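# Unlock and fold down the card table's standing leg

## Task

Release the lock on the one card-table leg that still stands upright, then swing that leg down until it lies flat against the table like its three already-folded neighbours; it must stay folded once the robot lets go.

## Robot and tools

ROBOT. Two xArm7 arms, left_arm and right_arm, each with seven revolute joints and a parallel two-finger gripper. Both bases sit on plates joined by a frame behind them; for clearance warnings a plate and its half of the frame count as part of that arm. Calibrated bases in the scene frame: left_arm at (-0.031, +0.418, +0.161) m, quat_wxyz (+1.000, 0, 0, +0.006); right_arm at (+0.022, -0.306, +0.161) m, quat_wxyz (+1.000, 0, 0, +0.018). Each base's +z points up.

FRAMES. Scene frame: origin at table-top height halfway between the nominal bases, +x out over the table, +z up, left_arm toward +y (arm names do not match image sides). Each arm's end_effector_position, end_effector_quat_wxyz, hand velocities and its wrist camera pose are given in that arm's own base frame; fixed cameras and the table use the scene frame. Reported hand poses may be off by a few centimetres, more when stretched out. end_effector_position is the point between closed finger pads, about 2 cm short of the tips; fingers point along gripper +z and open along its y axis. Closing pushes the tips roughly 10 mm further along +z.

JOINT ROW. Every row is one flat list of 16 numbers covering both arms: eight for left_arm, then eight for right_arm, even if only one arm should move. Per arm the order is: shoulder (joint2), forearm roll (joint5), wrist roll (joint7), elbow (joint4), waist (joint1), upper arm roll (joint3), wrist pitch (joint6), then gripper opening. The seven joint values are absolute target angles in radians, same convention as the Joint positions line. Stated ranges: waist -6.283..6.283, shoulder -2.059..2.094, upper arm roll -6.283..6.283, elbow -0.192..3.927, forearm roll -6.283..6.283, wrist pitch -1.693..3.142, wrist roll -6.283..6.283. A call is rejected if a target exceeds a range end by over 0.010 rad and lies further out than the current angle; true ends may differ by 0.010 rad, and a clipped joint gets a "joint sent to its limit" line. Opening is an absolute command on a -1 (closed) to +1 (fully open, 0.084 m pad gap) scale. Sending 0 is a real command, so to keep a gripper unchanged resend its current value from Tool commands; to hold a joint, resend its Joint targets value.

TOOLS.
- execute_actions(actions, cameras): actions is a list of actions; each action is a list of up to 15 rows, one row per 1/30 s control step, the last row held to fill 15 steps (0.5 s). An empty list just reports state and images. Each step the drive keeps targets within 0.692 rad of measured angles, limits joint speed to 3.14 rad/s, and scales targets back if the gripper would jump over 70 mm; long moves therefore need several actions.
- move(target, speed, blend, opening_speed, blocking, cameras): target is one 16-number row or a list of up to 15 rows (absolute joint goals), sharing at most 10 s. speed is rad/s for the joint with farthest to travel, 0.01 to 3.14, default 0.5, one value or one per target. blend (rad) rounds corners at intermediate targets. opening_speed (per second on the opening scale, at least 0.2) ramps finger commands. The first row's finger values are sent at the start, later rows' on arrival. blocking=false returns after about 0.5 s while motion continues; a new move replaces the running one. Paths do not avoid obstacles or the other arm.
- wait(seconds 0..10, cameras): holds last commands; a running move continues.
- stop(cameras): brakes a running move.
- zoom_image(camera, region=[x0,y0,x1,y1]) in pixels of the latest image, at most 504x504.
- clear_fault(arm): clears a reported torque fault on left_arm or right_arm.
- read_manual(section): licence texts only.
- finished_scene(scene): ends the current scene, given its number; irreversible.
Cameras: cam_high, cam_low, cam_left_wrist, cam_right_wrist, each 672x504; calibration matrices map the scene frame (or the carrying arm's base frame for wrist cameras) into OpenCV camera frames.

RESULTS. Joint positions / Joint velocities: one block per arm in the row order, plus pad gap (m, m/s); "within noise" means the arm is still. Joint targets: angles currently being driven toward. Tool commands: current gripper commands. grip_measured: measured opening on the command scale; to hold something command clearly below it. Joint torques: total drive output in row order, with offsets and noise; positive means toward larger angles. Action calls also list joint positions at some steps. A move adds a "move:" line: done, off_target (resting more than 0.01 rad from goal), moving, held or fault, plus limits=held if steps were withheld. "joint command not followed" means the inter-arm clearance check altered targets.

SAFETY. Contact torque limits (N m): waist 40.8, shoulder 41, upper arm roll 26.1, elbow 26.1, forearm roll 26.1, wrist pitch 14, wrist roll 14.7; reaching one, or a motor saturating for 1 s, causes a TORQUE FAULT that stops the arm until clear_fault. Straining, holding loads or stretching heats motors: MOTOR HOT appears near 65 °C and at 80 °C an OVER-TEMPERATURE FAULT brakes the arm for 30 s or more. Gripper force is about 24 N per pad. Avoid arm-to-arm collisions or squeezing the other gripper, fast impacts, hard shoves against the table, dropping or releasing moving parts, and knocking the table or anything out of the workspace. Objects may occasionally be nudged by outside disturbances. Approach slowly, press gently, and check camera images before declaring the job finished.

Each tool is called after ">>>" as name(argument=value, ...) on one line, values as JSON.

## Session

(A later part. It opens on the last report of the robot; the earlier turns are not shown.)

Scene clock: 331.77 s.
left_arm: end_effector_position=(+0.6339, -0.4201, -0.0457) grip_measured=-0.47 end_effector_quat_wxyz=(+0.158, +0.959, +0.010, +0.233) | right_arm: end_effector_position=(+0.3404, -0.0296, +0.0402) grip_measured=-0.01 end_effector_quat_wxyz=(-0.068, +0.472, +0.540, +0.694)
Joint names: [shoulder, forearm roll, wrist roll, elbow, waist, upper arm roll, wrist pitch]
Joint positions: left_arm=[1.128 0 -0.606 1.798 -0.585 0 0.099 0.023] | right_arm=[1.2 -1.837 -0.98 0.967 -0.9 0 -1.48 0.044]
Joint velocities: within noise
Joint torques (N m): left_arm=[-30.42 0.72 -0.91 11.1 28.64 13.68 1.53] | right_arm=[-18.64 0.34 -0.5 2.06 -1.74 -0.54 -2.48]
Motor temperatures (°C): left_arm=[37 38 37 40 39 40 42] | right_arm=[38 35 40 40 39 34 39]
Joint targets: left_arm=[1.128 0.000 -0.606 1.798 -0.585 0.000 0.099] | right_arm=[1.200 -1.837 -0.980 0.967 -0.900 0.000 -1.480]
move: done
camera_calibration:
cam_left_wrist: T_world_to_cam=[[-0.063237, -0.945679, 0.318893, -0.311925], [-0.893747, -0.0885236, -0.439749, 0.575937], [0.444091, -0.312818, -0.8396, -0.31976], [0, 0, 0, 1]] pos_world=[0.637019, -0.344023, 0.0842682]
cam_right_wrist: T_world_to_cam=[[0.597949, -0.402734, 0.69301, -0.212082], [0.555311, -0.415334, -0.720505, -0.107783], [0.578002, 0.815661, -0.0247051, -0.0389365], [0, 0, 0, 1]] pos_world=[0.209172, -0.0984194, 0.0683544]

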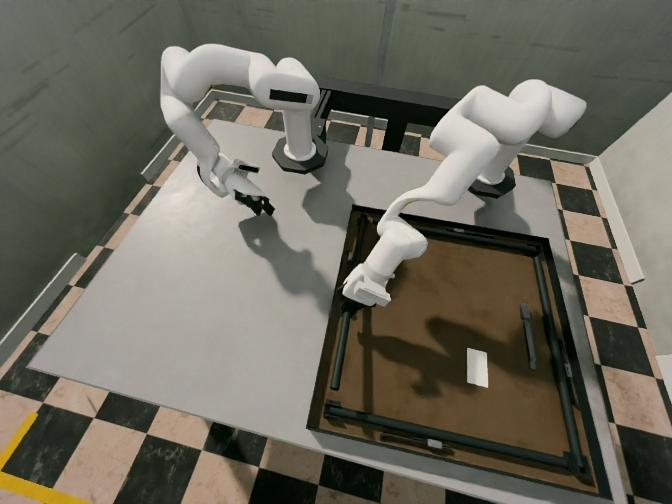

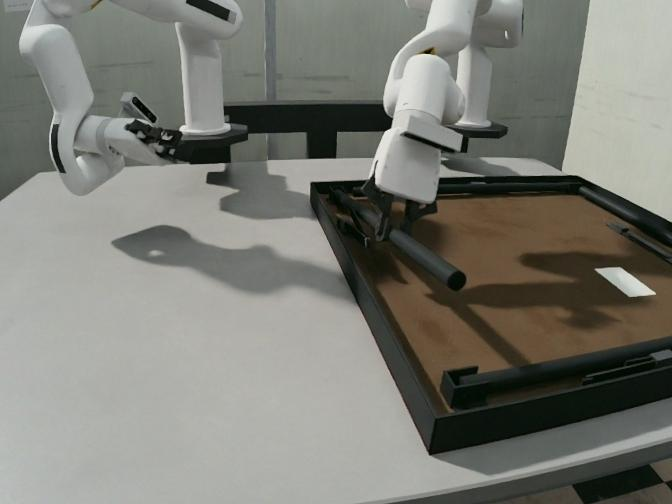

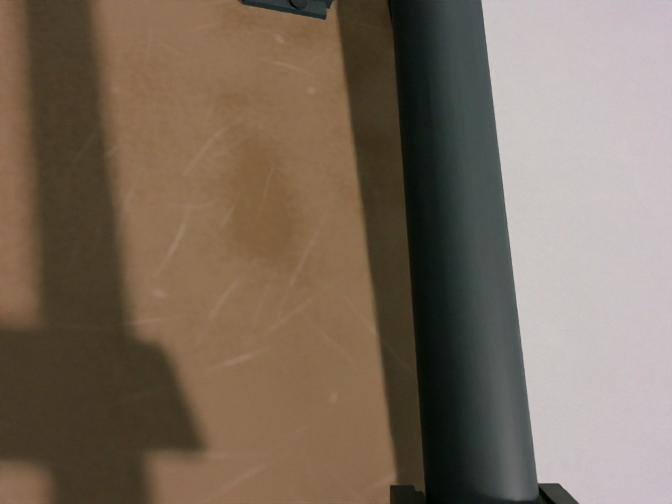

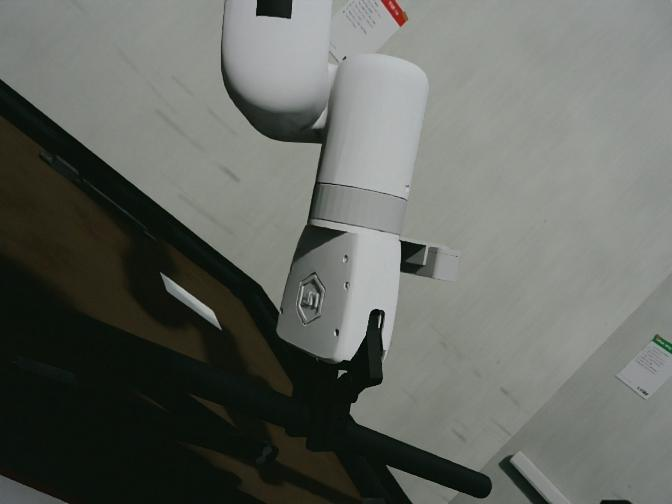

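>>> move(target=[1.235,0,-0.634,1.892,-0.583,0,0.086,-0.6,1.2,-1.837,-0.98,0.967,-0.9,0,-1.48,0], speed=0.08)

>>> zoom_image(camera="cam_low", region=[300, 130, 500, 330])

Scene clock: 340.93 s.
left_arm: end_effector_position=(+0.6381, -0.4208, -0.0803) grip_measured=-0.47 end_effector_quat_wxyz=(+0.161, +0.959, +0.024, +0.231) | right_arm: end_effector_position=(+0.3404, -0.0296, +0.0402) grip_measured=-0.01 end_effector_quat_wxyz=(-0.068, +0.472, +0.540, +0.694)
Joint names: [shoulder, forearm roll, wrist roll, elbow, waist, upper arm roll, wrist pitch]
Joint positions: left_arm=[1.235 0 -0.634 1.892 -0.583 0 0.086 0.023] | right_arm=[1.2 -1.837 -0.98 0.967 -0.9 0 -1.48 0.044]
Joint velocities: within noise
Joint torques (N m): left_arm=[-31.46 -0.66 -0.73 11.98 11.9 0.75 -2.09] | right_arm=[-17.32 0.37 -0.24 2.94 -0.89 -0.55 -2.77]
Motor temperatures (°C): left_arm=[38 38 37 39 39 41 41] | right_arm=[38 35 40 40 39 34 39]
Joint targets: left_arm=[1.235 0.000 -0.634 1.892 -0.583 0.000 0.086] | right_arm=[1.200 -1.837 -0.980 0.967 -0.900 0.000 -1.480]
move: done
camera_calibration:
cam_left_wrist: T_world_to_cam=[[-0.0362201, -0.942896, 0.331112, -0.316356], [-0.894701, -0.117008, -0.431069, 0.553743], [0.445196, -0.31186, -0.839372, -0.351192], [0, 0, 0, 1]] pos_world=[0.640325, -0.343021, 0.0486703]
cam_right_wrist: T_world_to_cam=[[0.597949, -0.402734, 0.69301, -0.212082], [0.555311, -0.415334, -0.720505, -0.107783], [0.578002, 0.815661, -0.0247051, -0.0389365], [0, 0, 0, 1]] pos_world=[0.209172, -0.0984194, 0.0683544]

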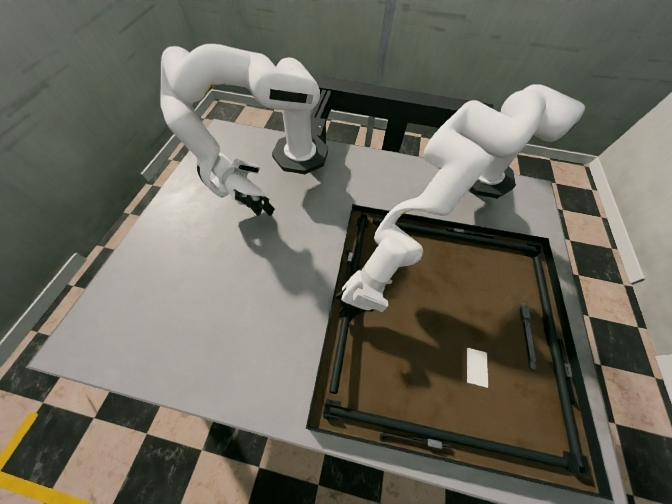

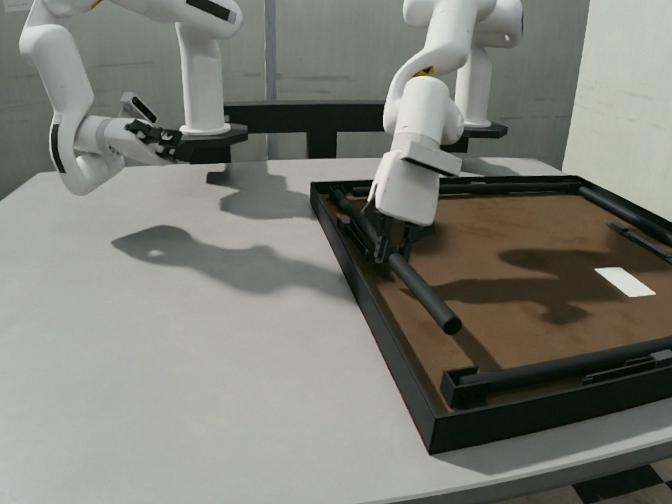

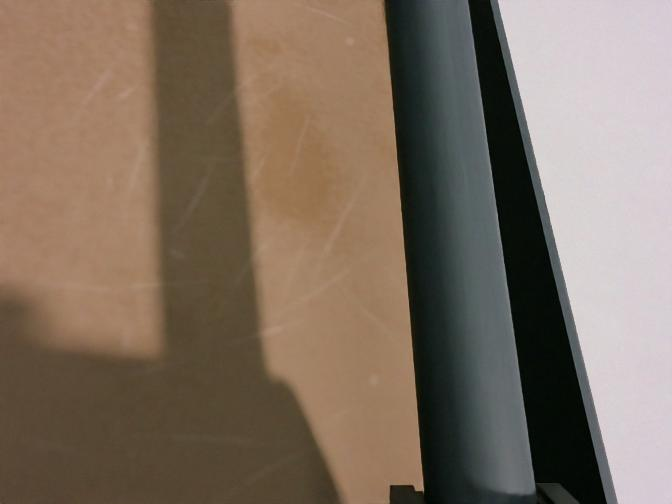

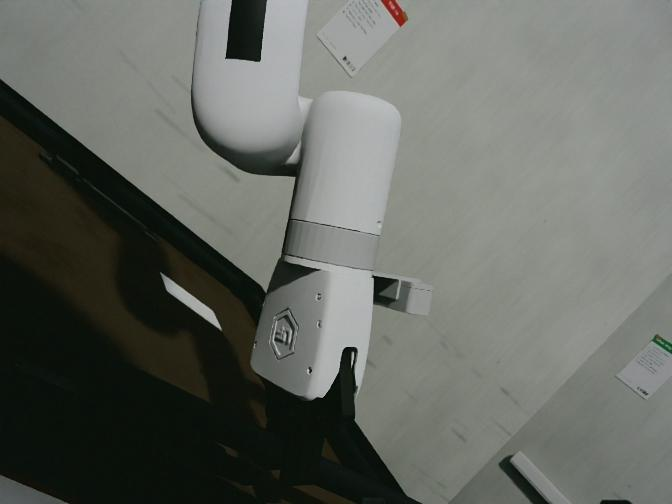

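Scaled by 2.520 from the camera's 672x504 image, which has a finer 960x720 frame.

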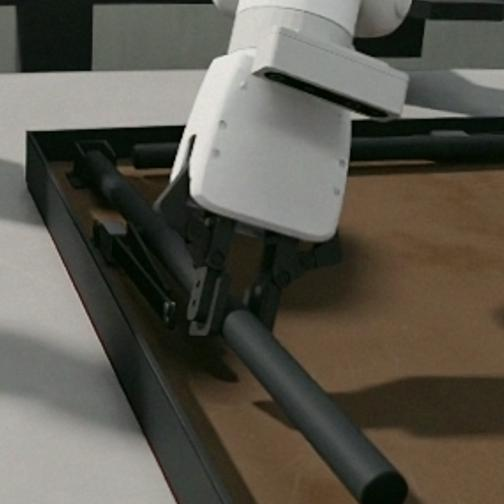

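>>> move(target=[1.310,0,-0.64,1.956,-0.583,0,0.075,-0.6,1.2,-1.837,-0.98,0.967,-0.9,0,-1.48,0], speed=0.06)

>>> zoom_image(camera="cam_low", region=[300, 150, 500, 350])

Scene clock: 346.57 s.
left_arm: end_effector_position=(+0.6383, -0.4209, -0.1055) grip_measured=-0.47 end_effector_quat_wxyz=(+0.162, +0.959, +0.027, +0.231) | right_arm: end_effector_position=(+0.3404, -0.0296, +0.0402) grip_measured=-0.01 end_effector_quat_wxyz=(-0.068, +0.472, +0.540, +0.694)
Joint names: [shoulder, forearm roll, wrist roll, elbow, waist, upper arm roll, wrist pitch]
Joint positions: left_arm=[1.31 0 -0.64 1.956 -0.583 0 0.075 0.024] | right_arm=[1.2 -1.837 -0.98 0.967 -0.9 0 -1.48 0.044]
Joint velocities: within noise
Joint torques (N m): left_arm=[-31.07 -0.41 -0.28 11.43 -1.95 -0.23 -1.95] | right_arm=[-16.39 0.28 -0.2 2.85 -0.73 -0.43 -2.74]
Motor temperatures (°C): left_arm=[38 38 37 38 39 40 40] | right_arm=[38 35 40 40 39 34 39]
Joint targets: left_arm=[1.310 0.000 -0.640 1.956 -0.583 0.000 0.075] | right_arm=[1.200 -1.837 -0.980 0.967 -0.900 0.000 -1.480]
move: done
camera_calibration:
cam_left_wrist: T_world_to_cam=[[-0.0307876, -0.942185, 0.333675, -0.31096], [-0.894899, -0.122712, -0.429067, 0.540867], [0.445206, -0.311815, -0.839382, -0.372365], [0, 0, 0, 1]] pos_world=[0.640226, -0.34272, 0.0232708]
cam_right_wrist: T_world_to_cam=[[0.597949, -0.402734, 0.69301, -0.212082], [0.555311, -0.415334, -0.720505, -0.107783], [0.578002, 0.815661, -0.0247051, -0.0389365], [0, 0, 0, 1]] pos_world=[0.209172, -0.0984194, 0.0683544]

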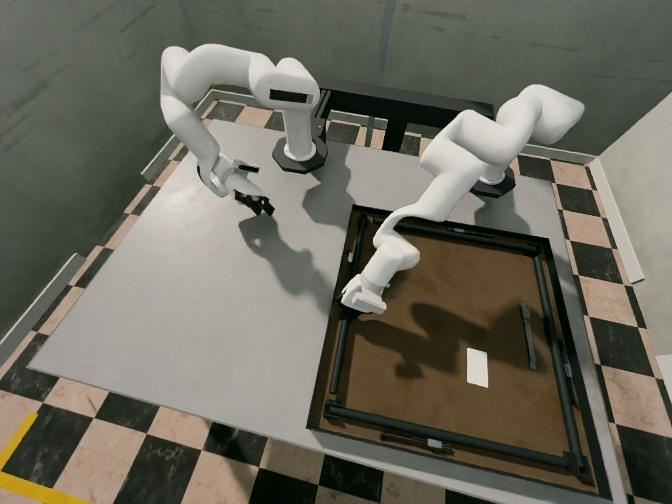

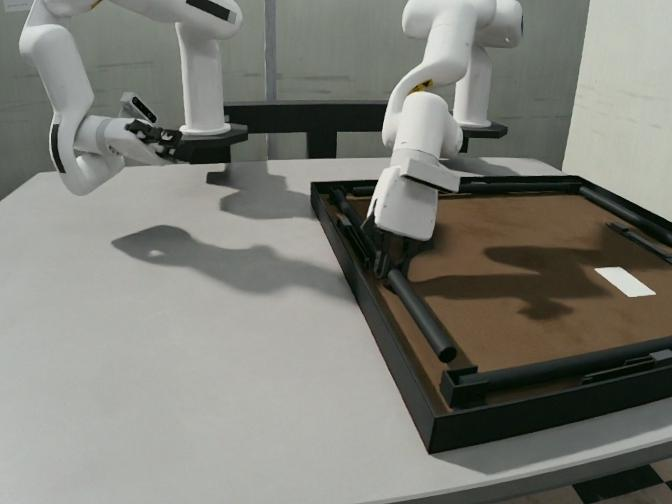

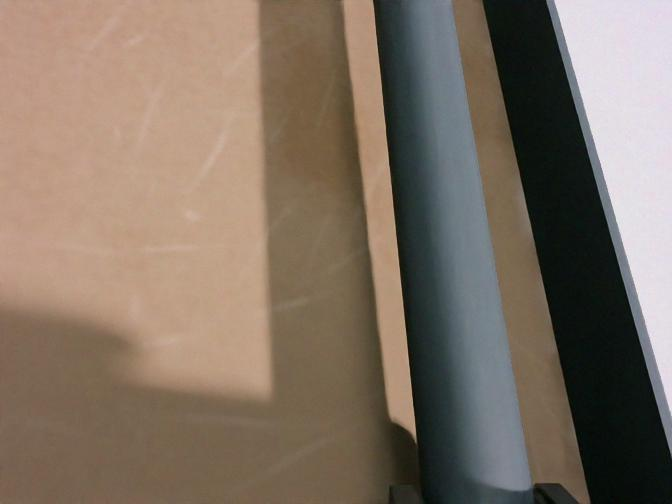

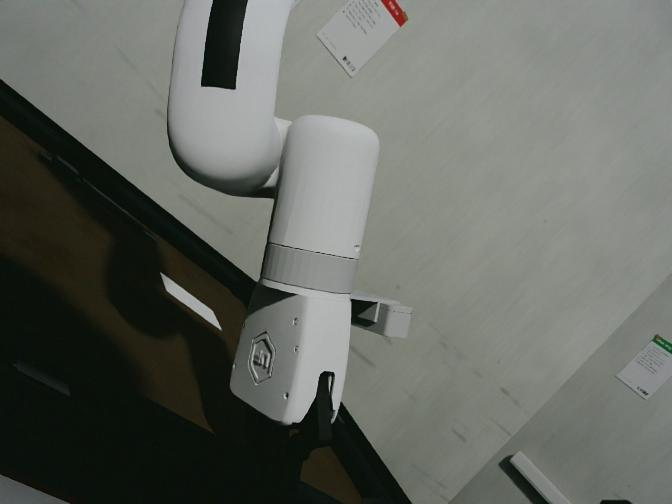

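Scaled by 2.520 from the camera's 672x504 image, which has a finer 960x720 frame.

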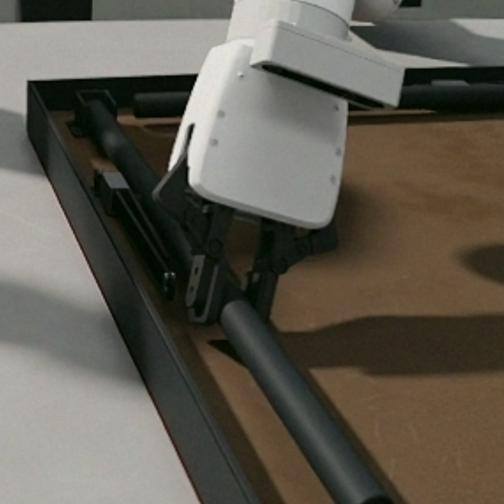

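>>> move(target=[1.350,0,-0.643,1.988,-0.583,0,0.067,-0.6,1.2,-1.837,-0.98,0.967,-0.9,0,-1.48,0], speed=0.04)

>>> zoom_image(camera="cam_low", region=[300, 180, 500, 400])

Scene clock: 350.53 s.
left_arm: end_effector_position=(+0.6527, -0.4303, -0.0724) grip_measured=-0.47 end_effector_quat_wxyz=(+0.175, +0.952, +0.028, +0.249) | right_arm: end_effector_position=(+0.3404, -0.0296, +0.0402) grip_measured=-0.01 end_effector_quat_wxyz=(-0.068, +0.472, +0.540, +0.694)
Joint names: [shoulder, forearm roll, wrist roll, elbow, waist, upper arm roll, wrist pitch]
Joint positions: left_arm=[1.274 0 -0.641 1.968 -0.583 0 0.074 0.024] | right_arm=[1.2 -1.837 -0.98 0.967 -0.9 0 -1.48 0.044]
Joint velocities: within noise
Joint torques (N m): left_arm=[-58.8 -0.04 0.13 23.92 -0.31 -1.42 -7.59] | right_arm=[-15.68 0.4 -0.02 3 -0.3 -0.57 -2.62]
Motor temperatures (°C): left_arm=[38 38 37 39 39 39 40] | right_arm=[38 35 40 40 39 34 40]
Joint targets: left_arm=[1.271 0.000 -0.641 1.969 -0.583 0.000 0.071] | right_arm=[1.200 -1.837 -0.980 0.967 -0.900 0.000 -1.480]
Tool commands: left_gripper/opening=-0.6 right_gripper/opening=+0.0
TORQUE FAULT: the external load on the shoulder of the left arm reached its load limit, and that arm stopped. The contact can be on any part of that arm beyond that joint, not only on its tool. A torque fault puts only its own arm into a fault stop. That arm's remaining commands of this call were not run. The hold on the shoulder of that arm was moved back by the arm itself, up to 3 degrees, as the stop began. That arm is still stopped at the end of this call. While its stop runs, that arm, its gripper or tool too, takes no new command.
CLEAR FAULT: the left arm stays stopped (state 4) until you call clear_fault(arm="left_arm").
End effector pose when the fault began: left_arm: position (+0.6390, -0.4214, -0.1089), quat_wxyz (+0.163, +0.959, +0.028, +0.232)
Joint positions when the fault began: left_arm=[1.323 0 -0.641 1.969 -0.583 0 0.071 0.024]
move: fault (left_arm); left_arm: the shoulder is farthest, 0.076 rad from its target
camera_calibration:
cam_left_wrist: T_world_to_cam=[[-0.0435007, -0.932997, 0.357246, -0.316419], [-0.877159, -0.1355, -0.460686, 0.547491], [0.478226, -0.333402, -0.812492, -0.382906], [0, 0, 0, 1]] pos_world=[0.649588, -0.348695, 0.0541528]
cam_right_wrist: T_world_to_cam=[[0.597949, -0.402734, 0.69301, -0.212082], [0.555311, -0.415334, -0.720505, -0.107783], [0.578002, 0.815661, -0.0247051, -0.0389365], [0, 0, 0, 1]] pos_world=[0.209172, -0.0984194, 0.0683544]

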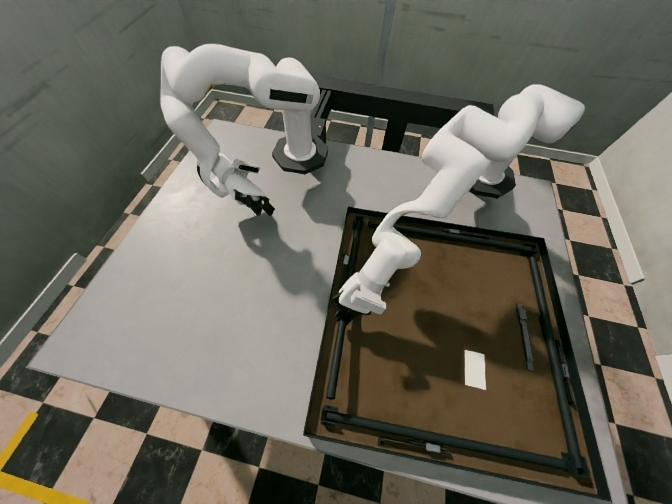

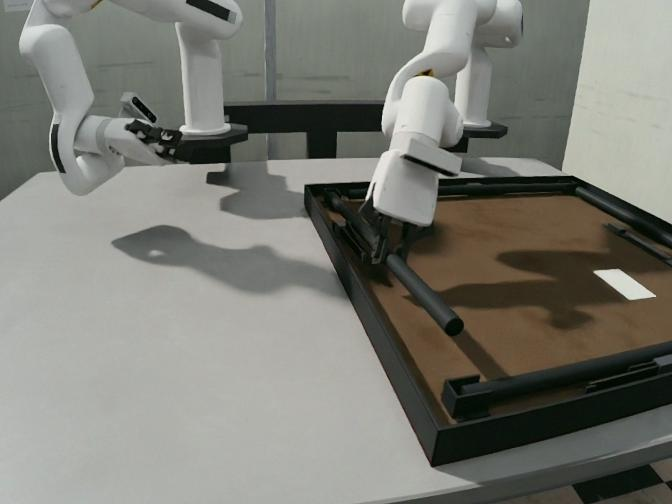

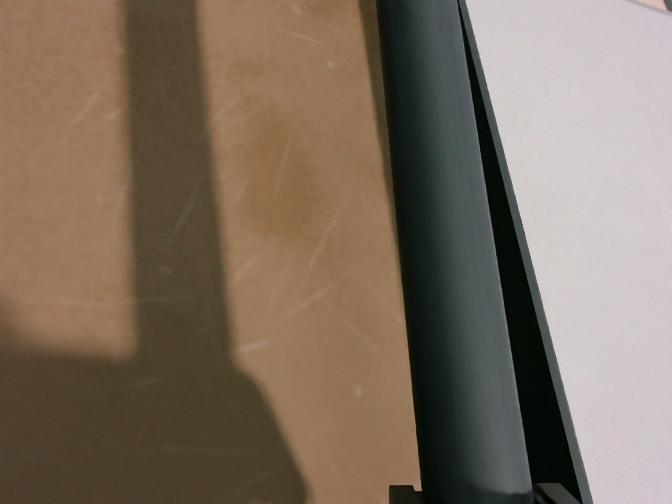

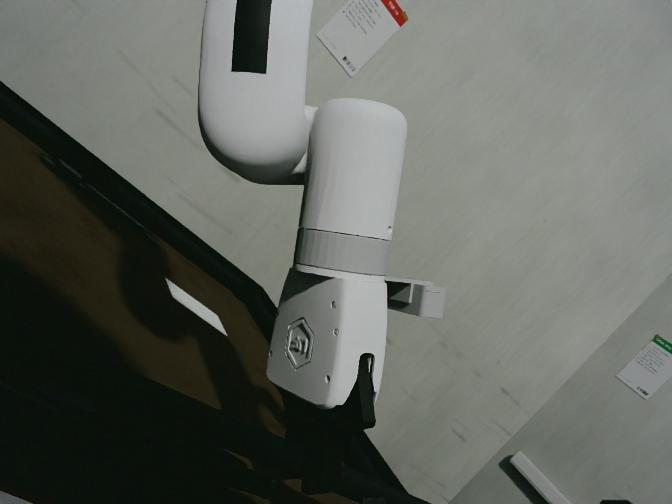

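Scaled by 2.291 from the camera's 672x504 image, which has a finer 960x720 frame.

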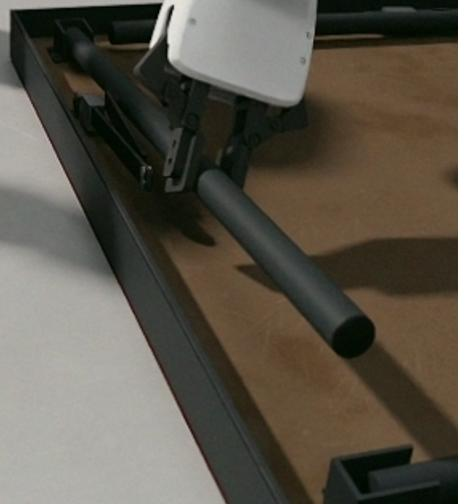

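>>> clear_fault(arm="left_arm", cameras=[])

>>> move(target=[1.308,0,-0.64,1.956,-0.583,0,0.075,-0.6,1.2,-1.837,-0.98,0.967,-0.9,0,-1.48,0], speed=0.06)

>>> zoom_image(camera="cam_low", region=[300, 180, 500, 400])

Scene clock: 355.83 s.
left_arm: end_effector_position=(+0.6527, -0.4303, -0.0723) grip_measured=-0.47 end_effector_quat_wxyz=(+0.175, +0.952, +0.028, +0.249) | right_arm: end_effector_position=(+0.3404, -0.0296, +0.0402) grip_measured=-0.01 end_effector_quat_wxyz=(-0.068, +0.472, +0.540, +0.694)
Joint names: [shoulder, forearm roll, wrist roll, elbow, waist, upper arm roll, wrist pitch]
Joint positions: left_arm=[1.274 0 -0.641 1.967 -0.583 0 0.075 0.024] | right_arm=[1.2 -1.837 -0.98 0.967 -0.9 0 -1.48 0.044]
Joint velocities: within noise
Joint torques (N m): left_arm=[-58.51 0.04 0.16 24.3 -0.68 -1.32 -7.61] | right_arm=[-15.5 0.32 0.26 2.87 0.14 -0.34 -2.57]
Motor temperatures (°C): left_arm=[40 38 37 41 39 39 40] | right_arm=[37 35 40 40 39 34 40]
Joint targets: left_arm=[1.271 0.000 -0.641 1.969 -0.583 0.000 0.071] | right_arm=[1.200 -1.837 -0.980 0.967 -0.900 0.000 -1.480]
Tool commands: left_gripper/opening=-0.6 right_gripper/opening=+0.0
TORQUE FAULT, CONTINUED: the left arm's stop, for the torque fault of the shoulder that an earlier result reported, is over. The call counts as one of the actions that you can send in this scene. The hold on the shoulder of that arm was moved back by the arm itself, up to 3 degrees, as the stop began. That arm's target is now where it stood when the stop ended, not its last command. That arm keeps its grip as last carried out and accepts commands again: back off and push less far.
CLEAR FAULT: your call cleared the left arm's torque fault. If a joint's load stays at its limit, that arm stops again at once.
No camera images: "cameras" was empty.

Scene clock: 356.87 s.
left_arm: end_effector_position=(+0.6390, -0.4214, -0.1037) grip_measured=-0.47 end_effector_quat_wxyz=(+0.162, +0.959, +0.027, +0.232) | right_arm: end_effector_position=(+0.3404, -0.0296, +0.0402) grip_measured=-0.01 end_effector_quat_wxyz=(-0.068, +0.472, +0.540, +0.694)
Joint names: [shoulder, forearm roll, wrist roll, elbow, waist, upper arm roll, wrist pitch]
Joint positions: left_arm=[1.308 0 -0.64 1.956 -0.583 0 0.075 0.023] | right_arm=[1.2 -1.837 -0.98 0.967 -0.9 0 -1.48 0.044]
Joint velocities: within noise
Joint torques (N m): left_arm=[-30.02 0.26 3.15 5.5 -1.67 1.37 1.28] | right_arm=[-15.48 0.3 0.29 2.93 0.56 -0.43 -2.38]
Motor temperatures (°C): left_arm=[40 38 37 41 39 39 40] | right_arm=[37 35 40 40 39 34 40]
Joint targets: left_arm=[1.308 0.000 -0.640 1.956 -0.583 0.000 0.075] | right_arm=[1.200 -1.837 -0.980 0.967 -0.900 0.000 -1.480]
move: done
camera_calibration:
cam_left_wrist: T_world_to_cam=[[-0.0314708, -0.941714, 0.334939, -0.311319], [-0.894037, -0.123306, -0.43069, 0.541277], [0.446887, -0.313002, -0.838047, -0.372802], [0, 0, 0, 1]] pos_world=[0.640724, -0.343119, 0.0249699]
cam_right_wrist: T_world_to_cam=[[0.597949, -0.402734, 0.69301, -0.212082], [0.555311, -0.415334, -0.720505, -0.107783], [0.578002, 0.815661, -0.0247051, -0.0389365], [0, 0, 0, 1]] pos_world=[0.209172, -0.0984194, 0.0683544]

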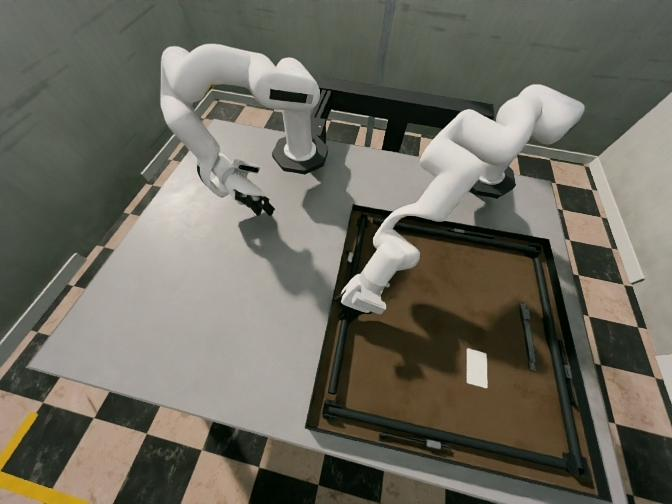

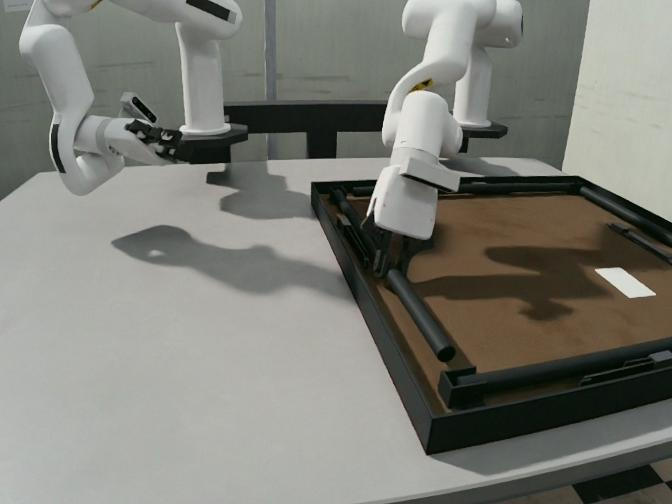

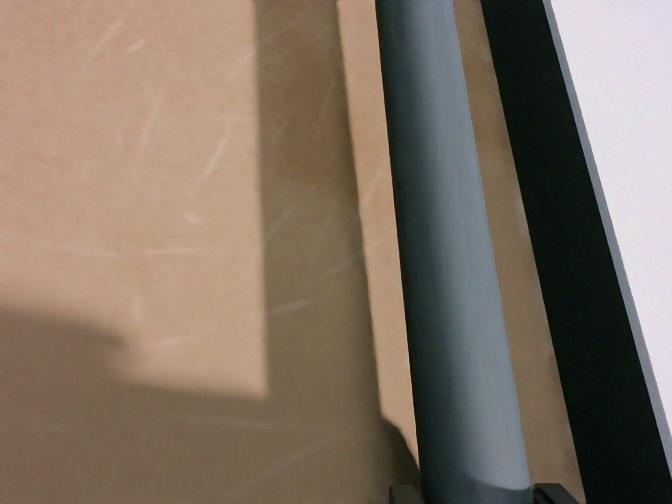

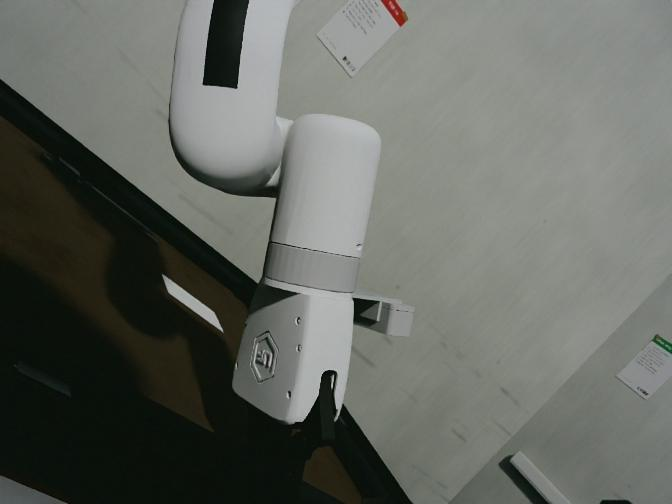

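Scaled by 2.291 from the camera's 672x504 image, which has a finer 960x720 frame.

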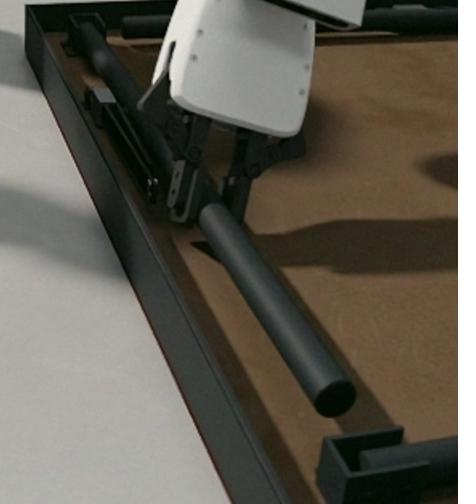

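Release slowly and rise.

>>> move(target=[1.308,0,-0.64,1.956,-0.583,0,0.075,-0.1,1.2,-1.837,-0.98,0.967,-0.9,0,-1.48,0], opening_speed=0.2, cameras=[])

>>> move(target=[[1.128,0,-0.606,1.798,-0.585,0,0.099,-0.1,1.2,-1.837,-0.98,0.967,-0.9,0,-1.48,0],[0.885,0,-0.606,1.690,-0.585,0,0.234,-0.1,1.2,-1.837,-0.98,0.967,-0.9,0,-1.48,0]], speed=0.25, blend=0.05)

>>> zoom_image(camera="cam_low", region=[300, 170, 520, 420])

Scene clock: 364.70 s.
left_arm: end_effector_position=(+0.6389, -0.4214, -0.1039) grip_measured=-0.12 end_effector_quat_wxyz=(+0.162, +0.959, +0.027, +0.231) | right_arm: end_effector_position=(+0.3404, -0.0296, +0.0402) grip_measured=-0.01 end_effector_quat_wxyz=(-0.068, +0.472, +0.540, +0.694)
Joint names: [shoulder, forearm roll, wrist roll, elbow, waist, upper arm roll, wrist pitch]
Joint positions: left_arm=[1.308 0 -0.64 1.956 -0.583 0 0.075 0.039] | right_arm=[1.2 -1.837 -0.98 0.967 -0.9 0 -1.48 0.044]
Joint velocities: within noise
Joint torques (N m): left_arm=[-39.63 1.05 -1.55 12.24 -0.72 -2.92 -1.89] | right_arm=[-15.53 0.29 0.62 3.02 1 -0.41 -2.54]
Motor temperatures (°C): left_arm=[40 38 37 40 38 38 40] | right_arm=[37 35 39 40 39 34 40]
Joint targets: left_arm=[1.308 0.000 -0.640 1.956 -0.583 0.000 0.075] | right_arm=[1.200 -1.837 -0.980 0.967 -0.900 0.000 -1.480]
move: done
No camera images: "cameras" was empty.

Scene clock: 367.03 s.
left_arm: end_effector_position=(+0.6340, -0.4199, +0.0598) grip_measured=-0.11 end_effector_quat_wxyz=(+0.158, +0.959, +0.010, +0.233) | right_arm: end_effector_position=(+0.3404, -0.0296, +0.0402) grip_measured=-0.01 end_effector_quat_wxyz=(-0.068, +0.472, +0.540, +0.694)
Joint names: [shoulder, forearm roll, wrist roll, elbow, waist, upper arm roll, wrist pitch]
Joint positions: left_arm=[0.885 0 -0.606 1.69 -0.585 0 0.234 0.039] | right_arm=[1.2 -1.837 -0.98 0.967 -0.9 0 -1.48 0.044]
Joint velocities: within noise
Joint torques (N m): left_arm=[-44.29 1.26 1.98 14.15 -9.32 -0.32 -1.56] | right_arm=[-15.63 0.11 0.7 2.96 1.03 -0.45 -2.4]
Motor temperatures (°C): left_arm=[40 38 37 39 38 38 39] | right_arm=[37 35 39 40 39 34 40]
Joint targets: left_arm=[0.885 0.000 -0.606 1.690 -0.585 0.000 0.234] | right_arm=[1.200 -1.837 -0.980 0.967 -0.900 0.000 -1.480]
move: done
camera_calibration:
cam_left_wrist: T_world_to_cam=[[-0.0630646, -0.945731, 0.318771, -0.345572], [-0.893706, -0.0886481, -0.439809, 0.62237], [0.444199, -0.312624, -0.839615, -0.231194], [0, 0, 0, 1]] pos_world=[0.637119, -0.343923, 0.189768]
cam_right_wrist: T_world_to_cam=[[0.597949, -0.402734, 0.69301, -0.212082], [0.555311, -0.415334, -0.720505, -0.107783], [0.578002, 0.815661, -0.0247051, -0.0389365], [0, 0, 0, 1]] pos_world=[0.209172, -0.0984194, 0.0683544]

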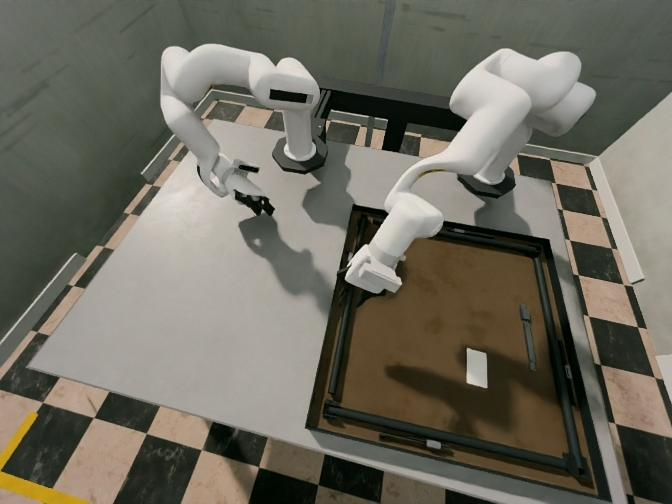

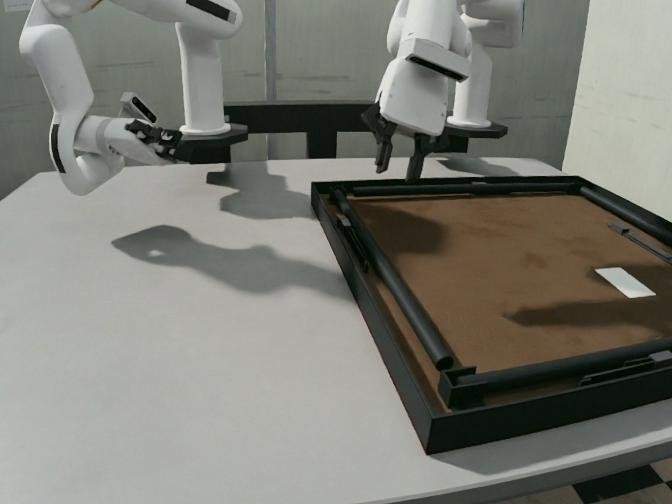

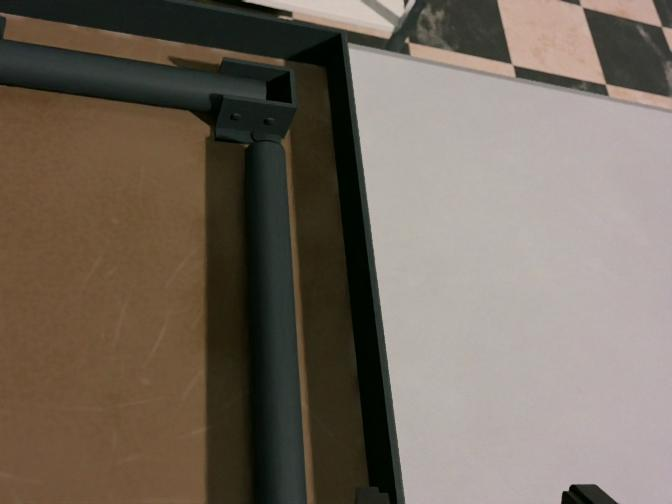

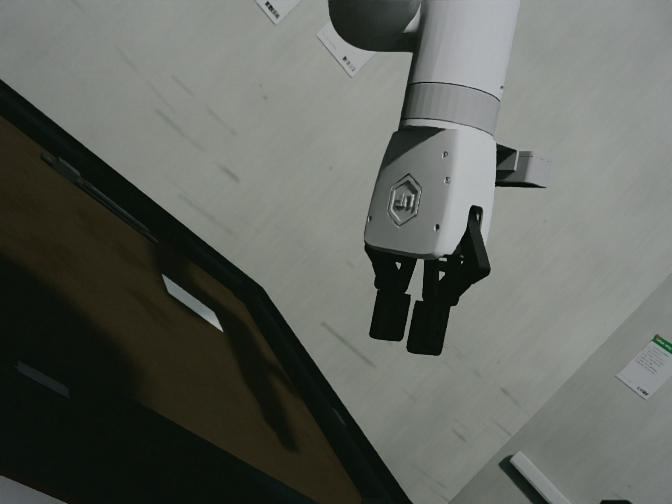

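Scaled by 2.016 from the camera's 672x504 image, which has a finer 960x720 frame.

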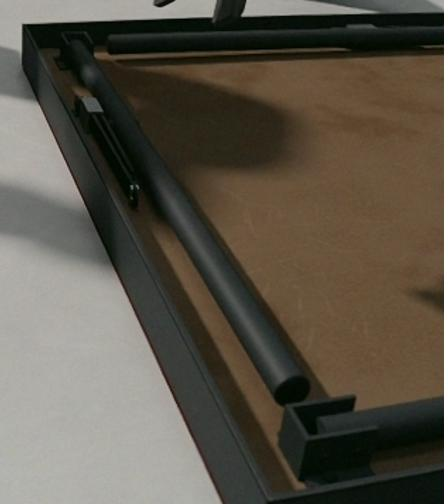

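>>> move(target=[1.128,0,-0.606,1.798,-0.585,0,0.099,-1,1.2,-1.837,-0.98,0.967,-0.9,0,-1.48,0], cameras=[])

>>> move(target=[1.235,0,-0.634,1.892,-0.583,0,0.086,-1,1.2,-1.837,-0.98,0.967,-0.9,0,-1.48,0], speed=0.05)

>>> zoom_image(camera="cam_low", region=[300, 170, 520, 420])

Scene clock: 375.77 s.
left_arm: end_effector_position=(+0.6341, -0.4200, -0.0456) grip_measured=-1.00 end_effector_quat_wxyz=(+0.158, +0.959, +0.010, +0.233) | right_arm: end_effector_position=(+0.3404, -0.0296, +0.0402) grip_measured=-0.01 end_effector_quat_wxyz=(-0.068, +0.472, +0.540, +0.694)
Joint names: [shoulder, forearm roll, wrist roll, elbow, waist, upper arm roll, wrist pitch]
Joint positions: left_arm=[1.128 0 -0.606 1.798 -0.585 0 0.099 0] | right_arm=[1.2 -1.837 -0.98 0.967 -0.9 0 -1.48 0.044]
Joint velocities: within noise
Joint torques (N m): left_arm=[-35.45 1.13 1.69 17.59 -8.96 1.23 -4.84] | right_arm=[-15.73 0.2 1.01 2.77 1.58 -0.57 -2.33]
Motor temperatures (°C): left_arm=[40 38 37 40 38 37 39] | right_arm=[37 35 39 40 39 34 40]
Joint targets: left_arm=[1.128 0.000 -0.606 1.798 -0.585 0.000 0.099] | right_arm=[1.200 -1.837 -0.980 0.967 -0.900 0.000 -1.480]
move: done
No camera images: "cameras" was empty.

Scene clock: 378.33 s.
left_arm: end_effector_position=(+0.6381, -0.4208, -0.0803) grip_measured=-1.00 end_effector_quat_wxyz=(+0.161, +0.959, +0.024, +0.231) | right_arm: end_effector_position=(+0.3404, -0.0296, +0.0402) grip_measured=-0.01 end_effector_quat_wxyz=(-0.068, +0.472, +0.540, +0.694)
Joint names: [shoulder, forearm roll, wrist roll, elbow, waist, upper arm roll, wrist pitch]
Joint positions: left_arm=[1.235 0 -0.634 1.892 -0.583 0 0.086 0] | right_arm=[1.2 -1.837 -0.98 0.967 -0.9 0 -1.48 0.044]
Joint velocities: within noise
Joint torques (N m): left_arm=[-36.16 1.11 -1.82 17.31 8.87 1.19 -4.81] | right_arm=[-15.91 0.27 1.01 2.86 1.97 -0.27 -2.39]
Motor temperatures (°C): left_arm=[40 38 37 40 38 37 39] | right_arm=[37 35 39 40 39 34 40]
Joint targets: left_arm=[1.235 0.000 -0.634 1.892 -0.583 0.000 0.086] | right_arm=[1.200 -1.837 -0.980 0.967 -0.900 0.000 -1.480]
move: done
camera_calibration:
cam_left_wrist: T_world_to_cam=[[-0.0363432, -0.942877, 0.331151, -0.316276], [-0.894703, -0.116918, -0.431089, 0.553687], [0.445181, -0.311949, -0.839346, -0.35117], [0, 0, 0, 1]] pos_world=[0.640225, -0.343021, 0.0486703]
cam_right_wrist: T_world_to_cam=[[0.597949, -0.402734, 0.69301, -0.212082], [0.555311, -0.415334, -0.720505, -0.107783], [0.578002, 0.815661, -0.0247051, -0.0389365], [0, 0, 0, 1]] pos_world=[0.209172, -0.0984194, 0.0683544]

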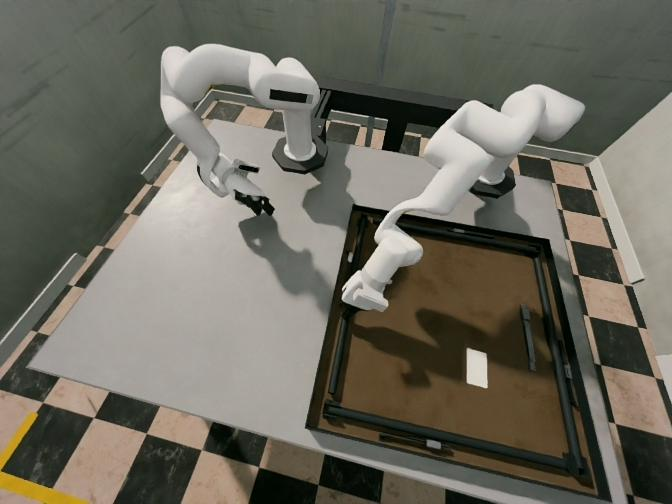

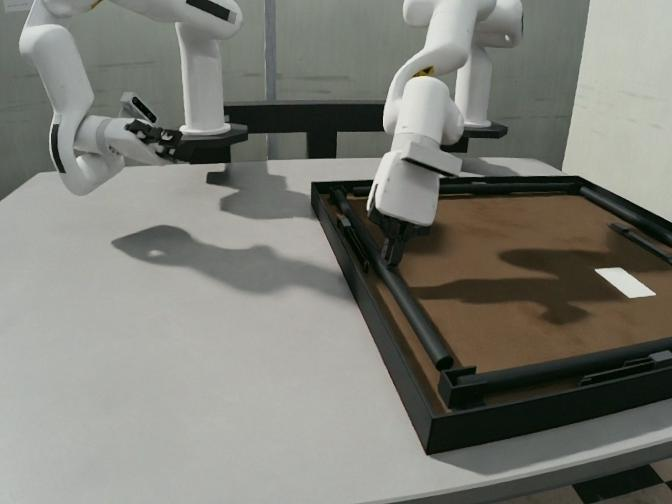

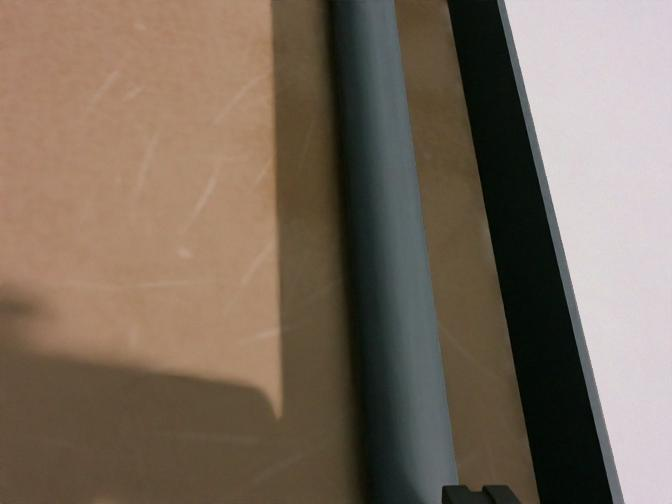

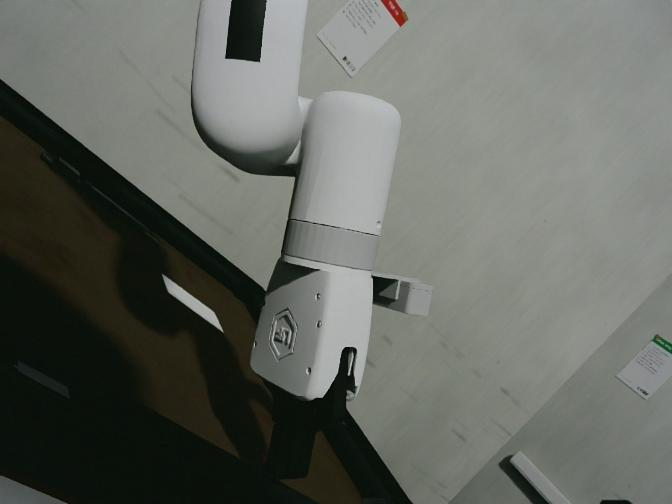

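Scaled by 2.016 from the camera's 672x504 image, which has a finer 960x720 frame.

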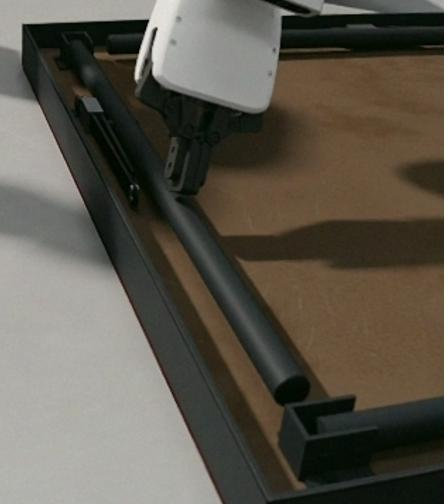

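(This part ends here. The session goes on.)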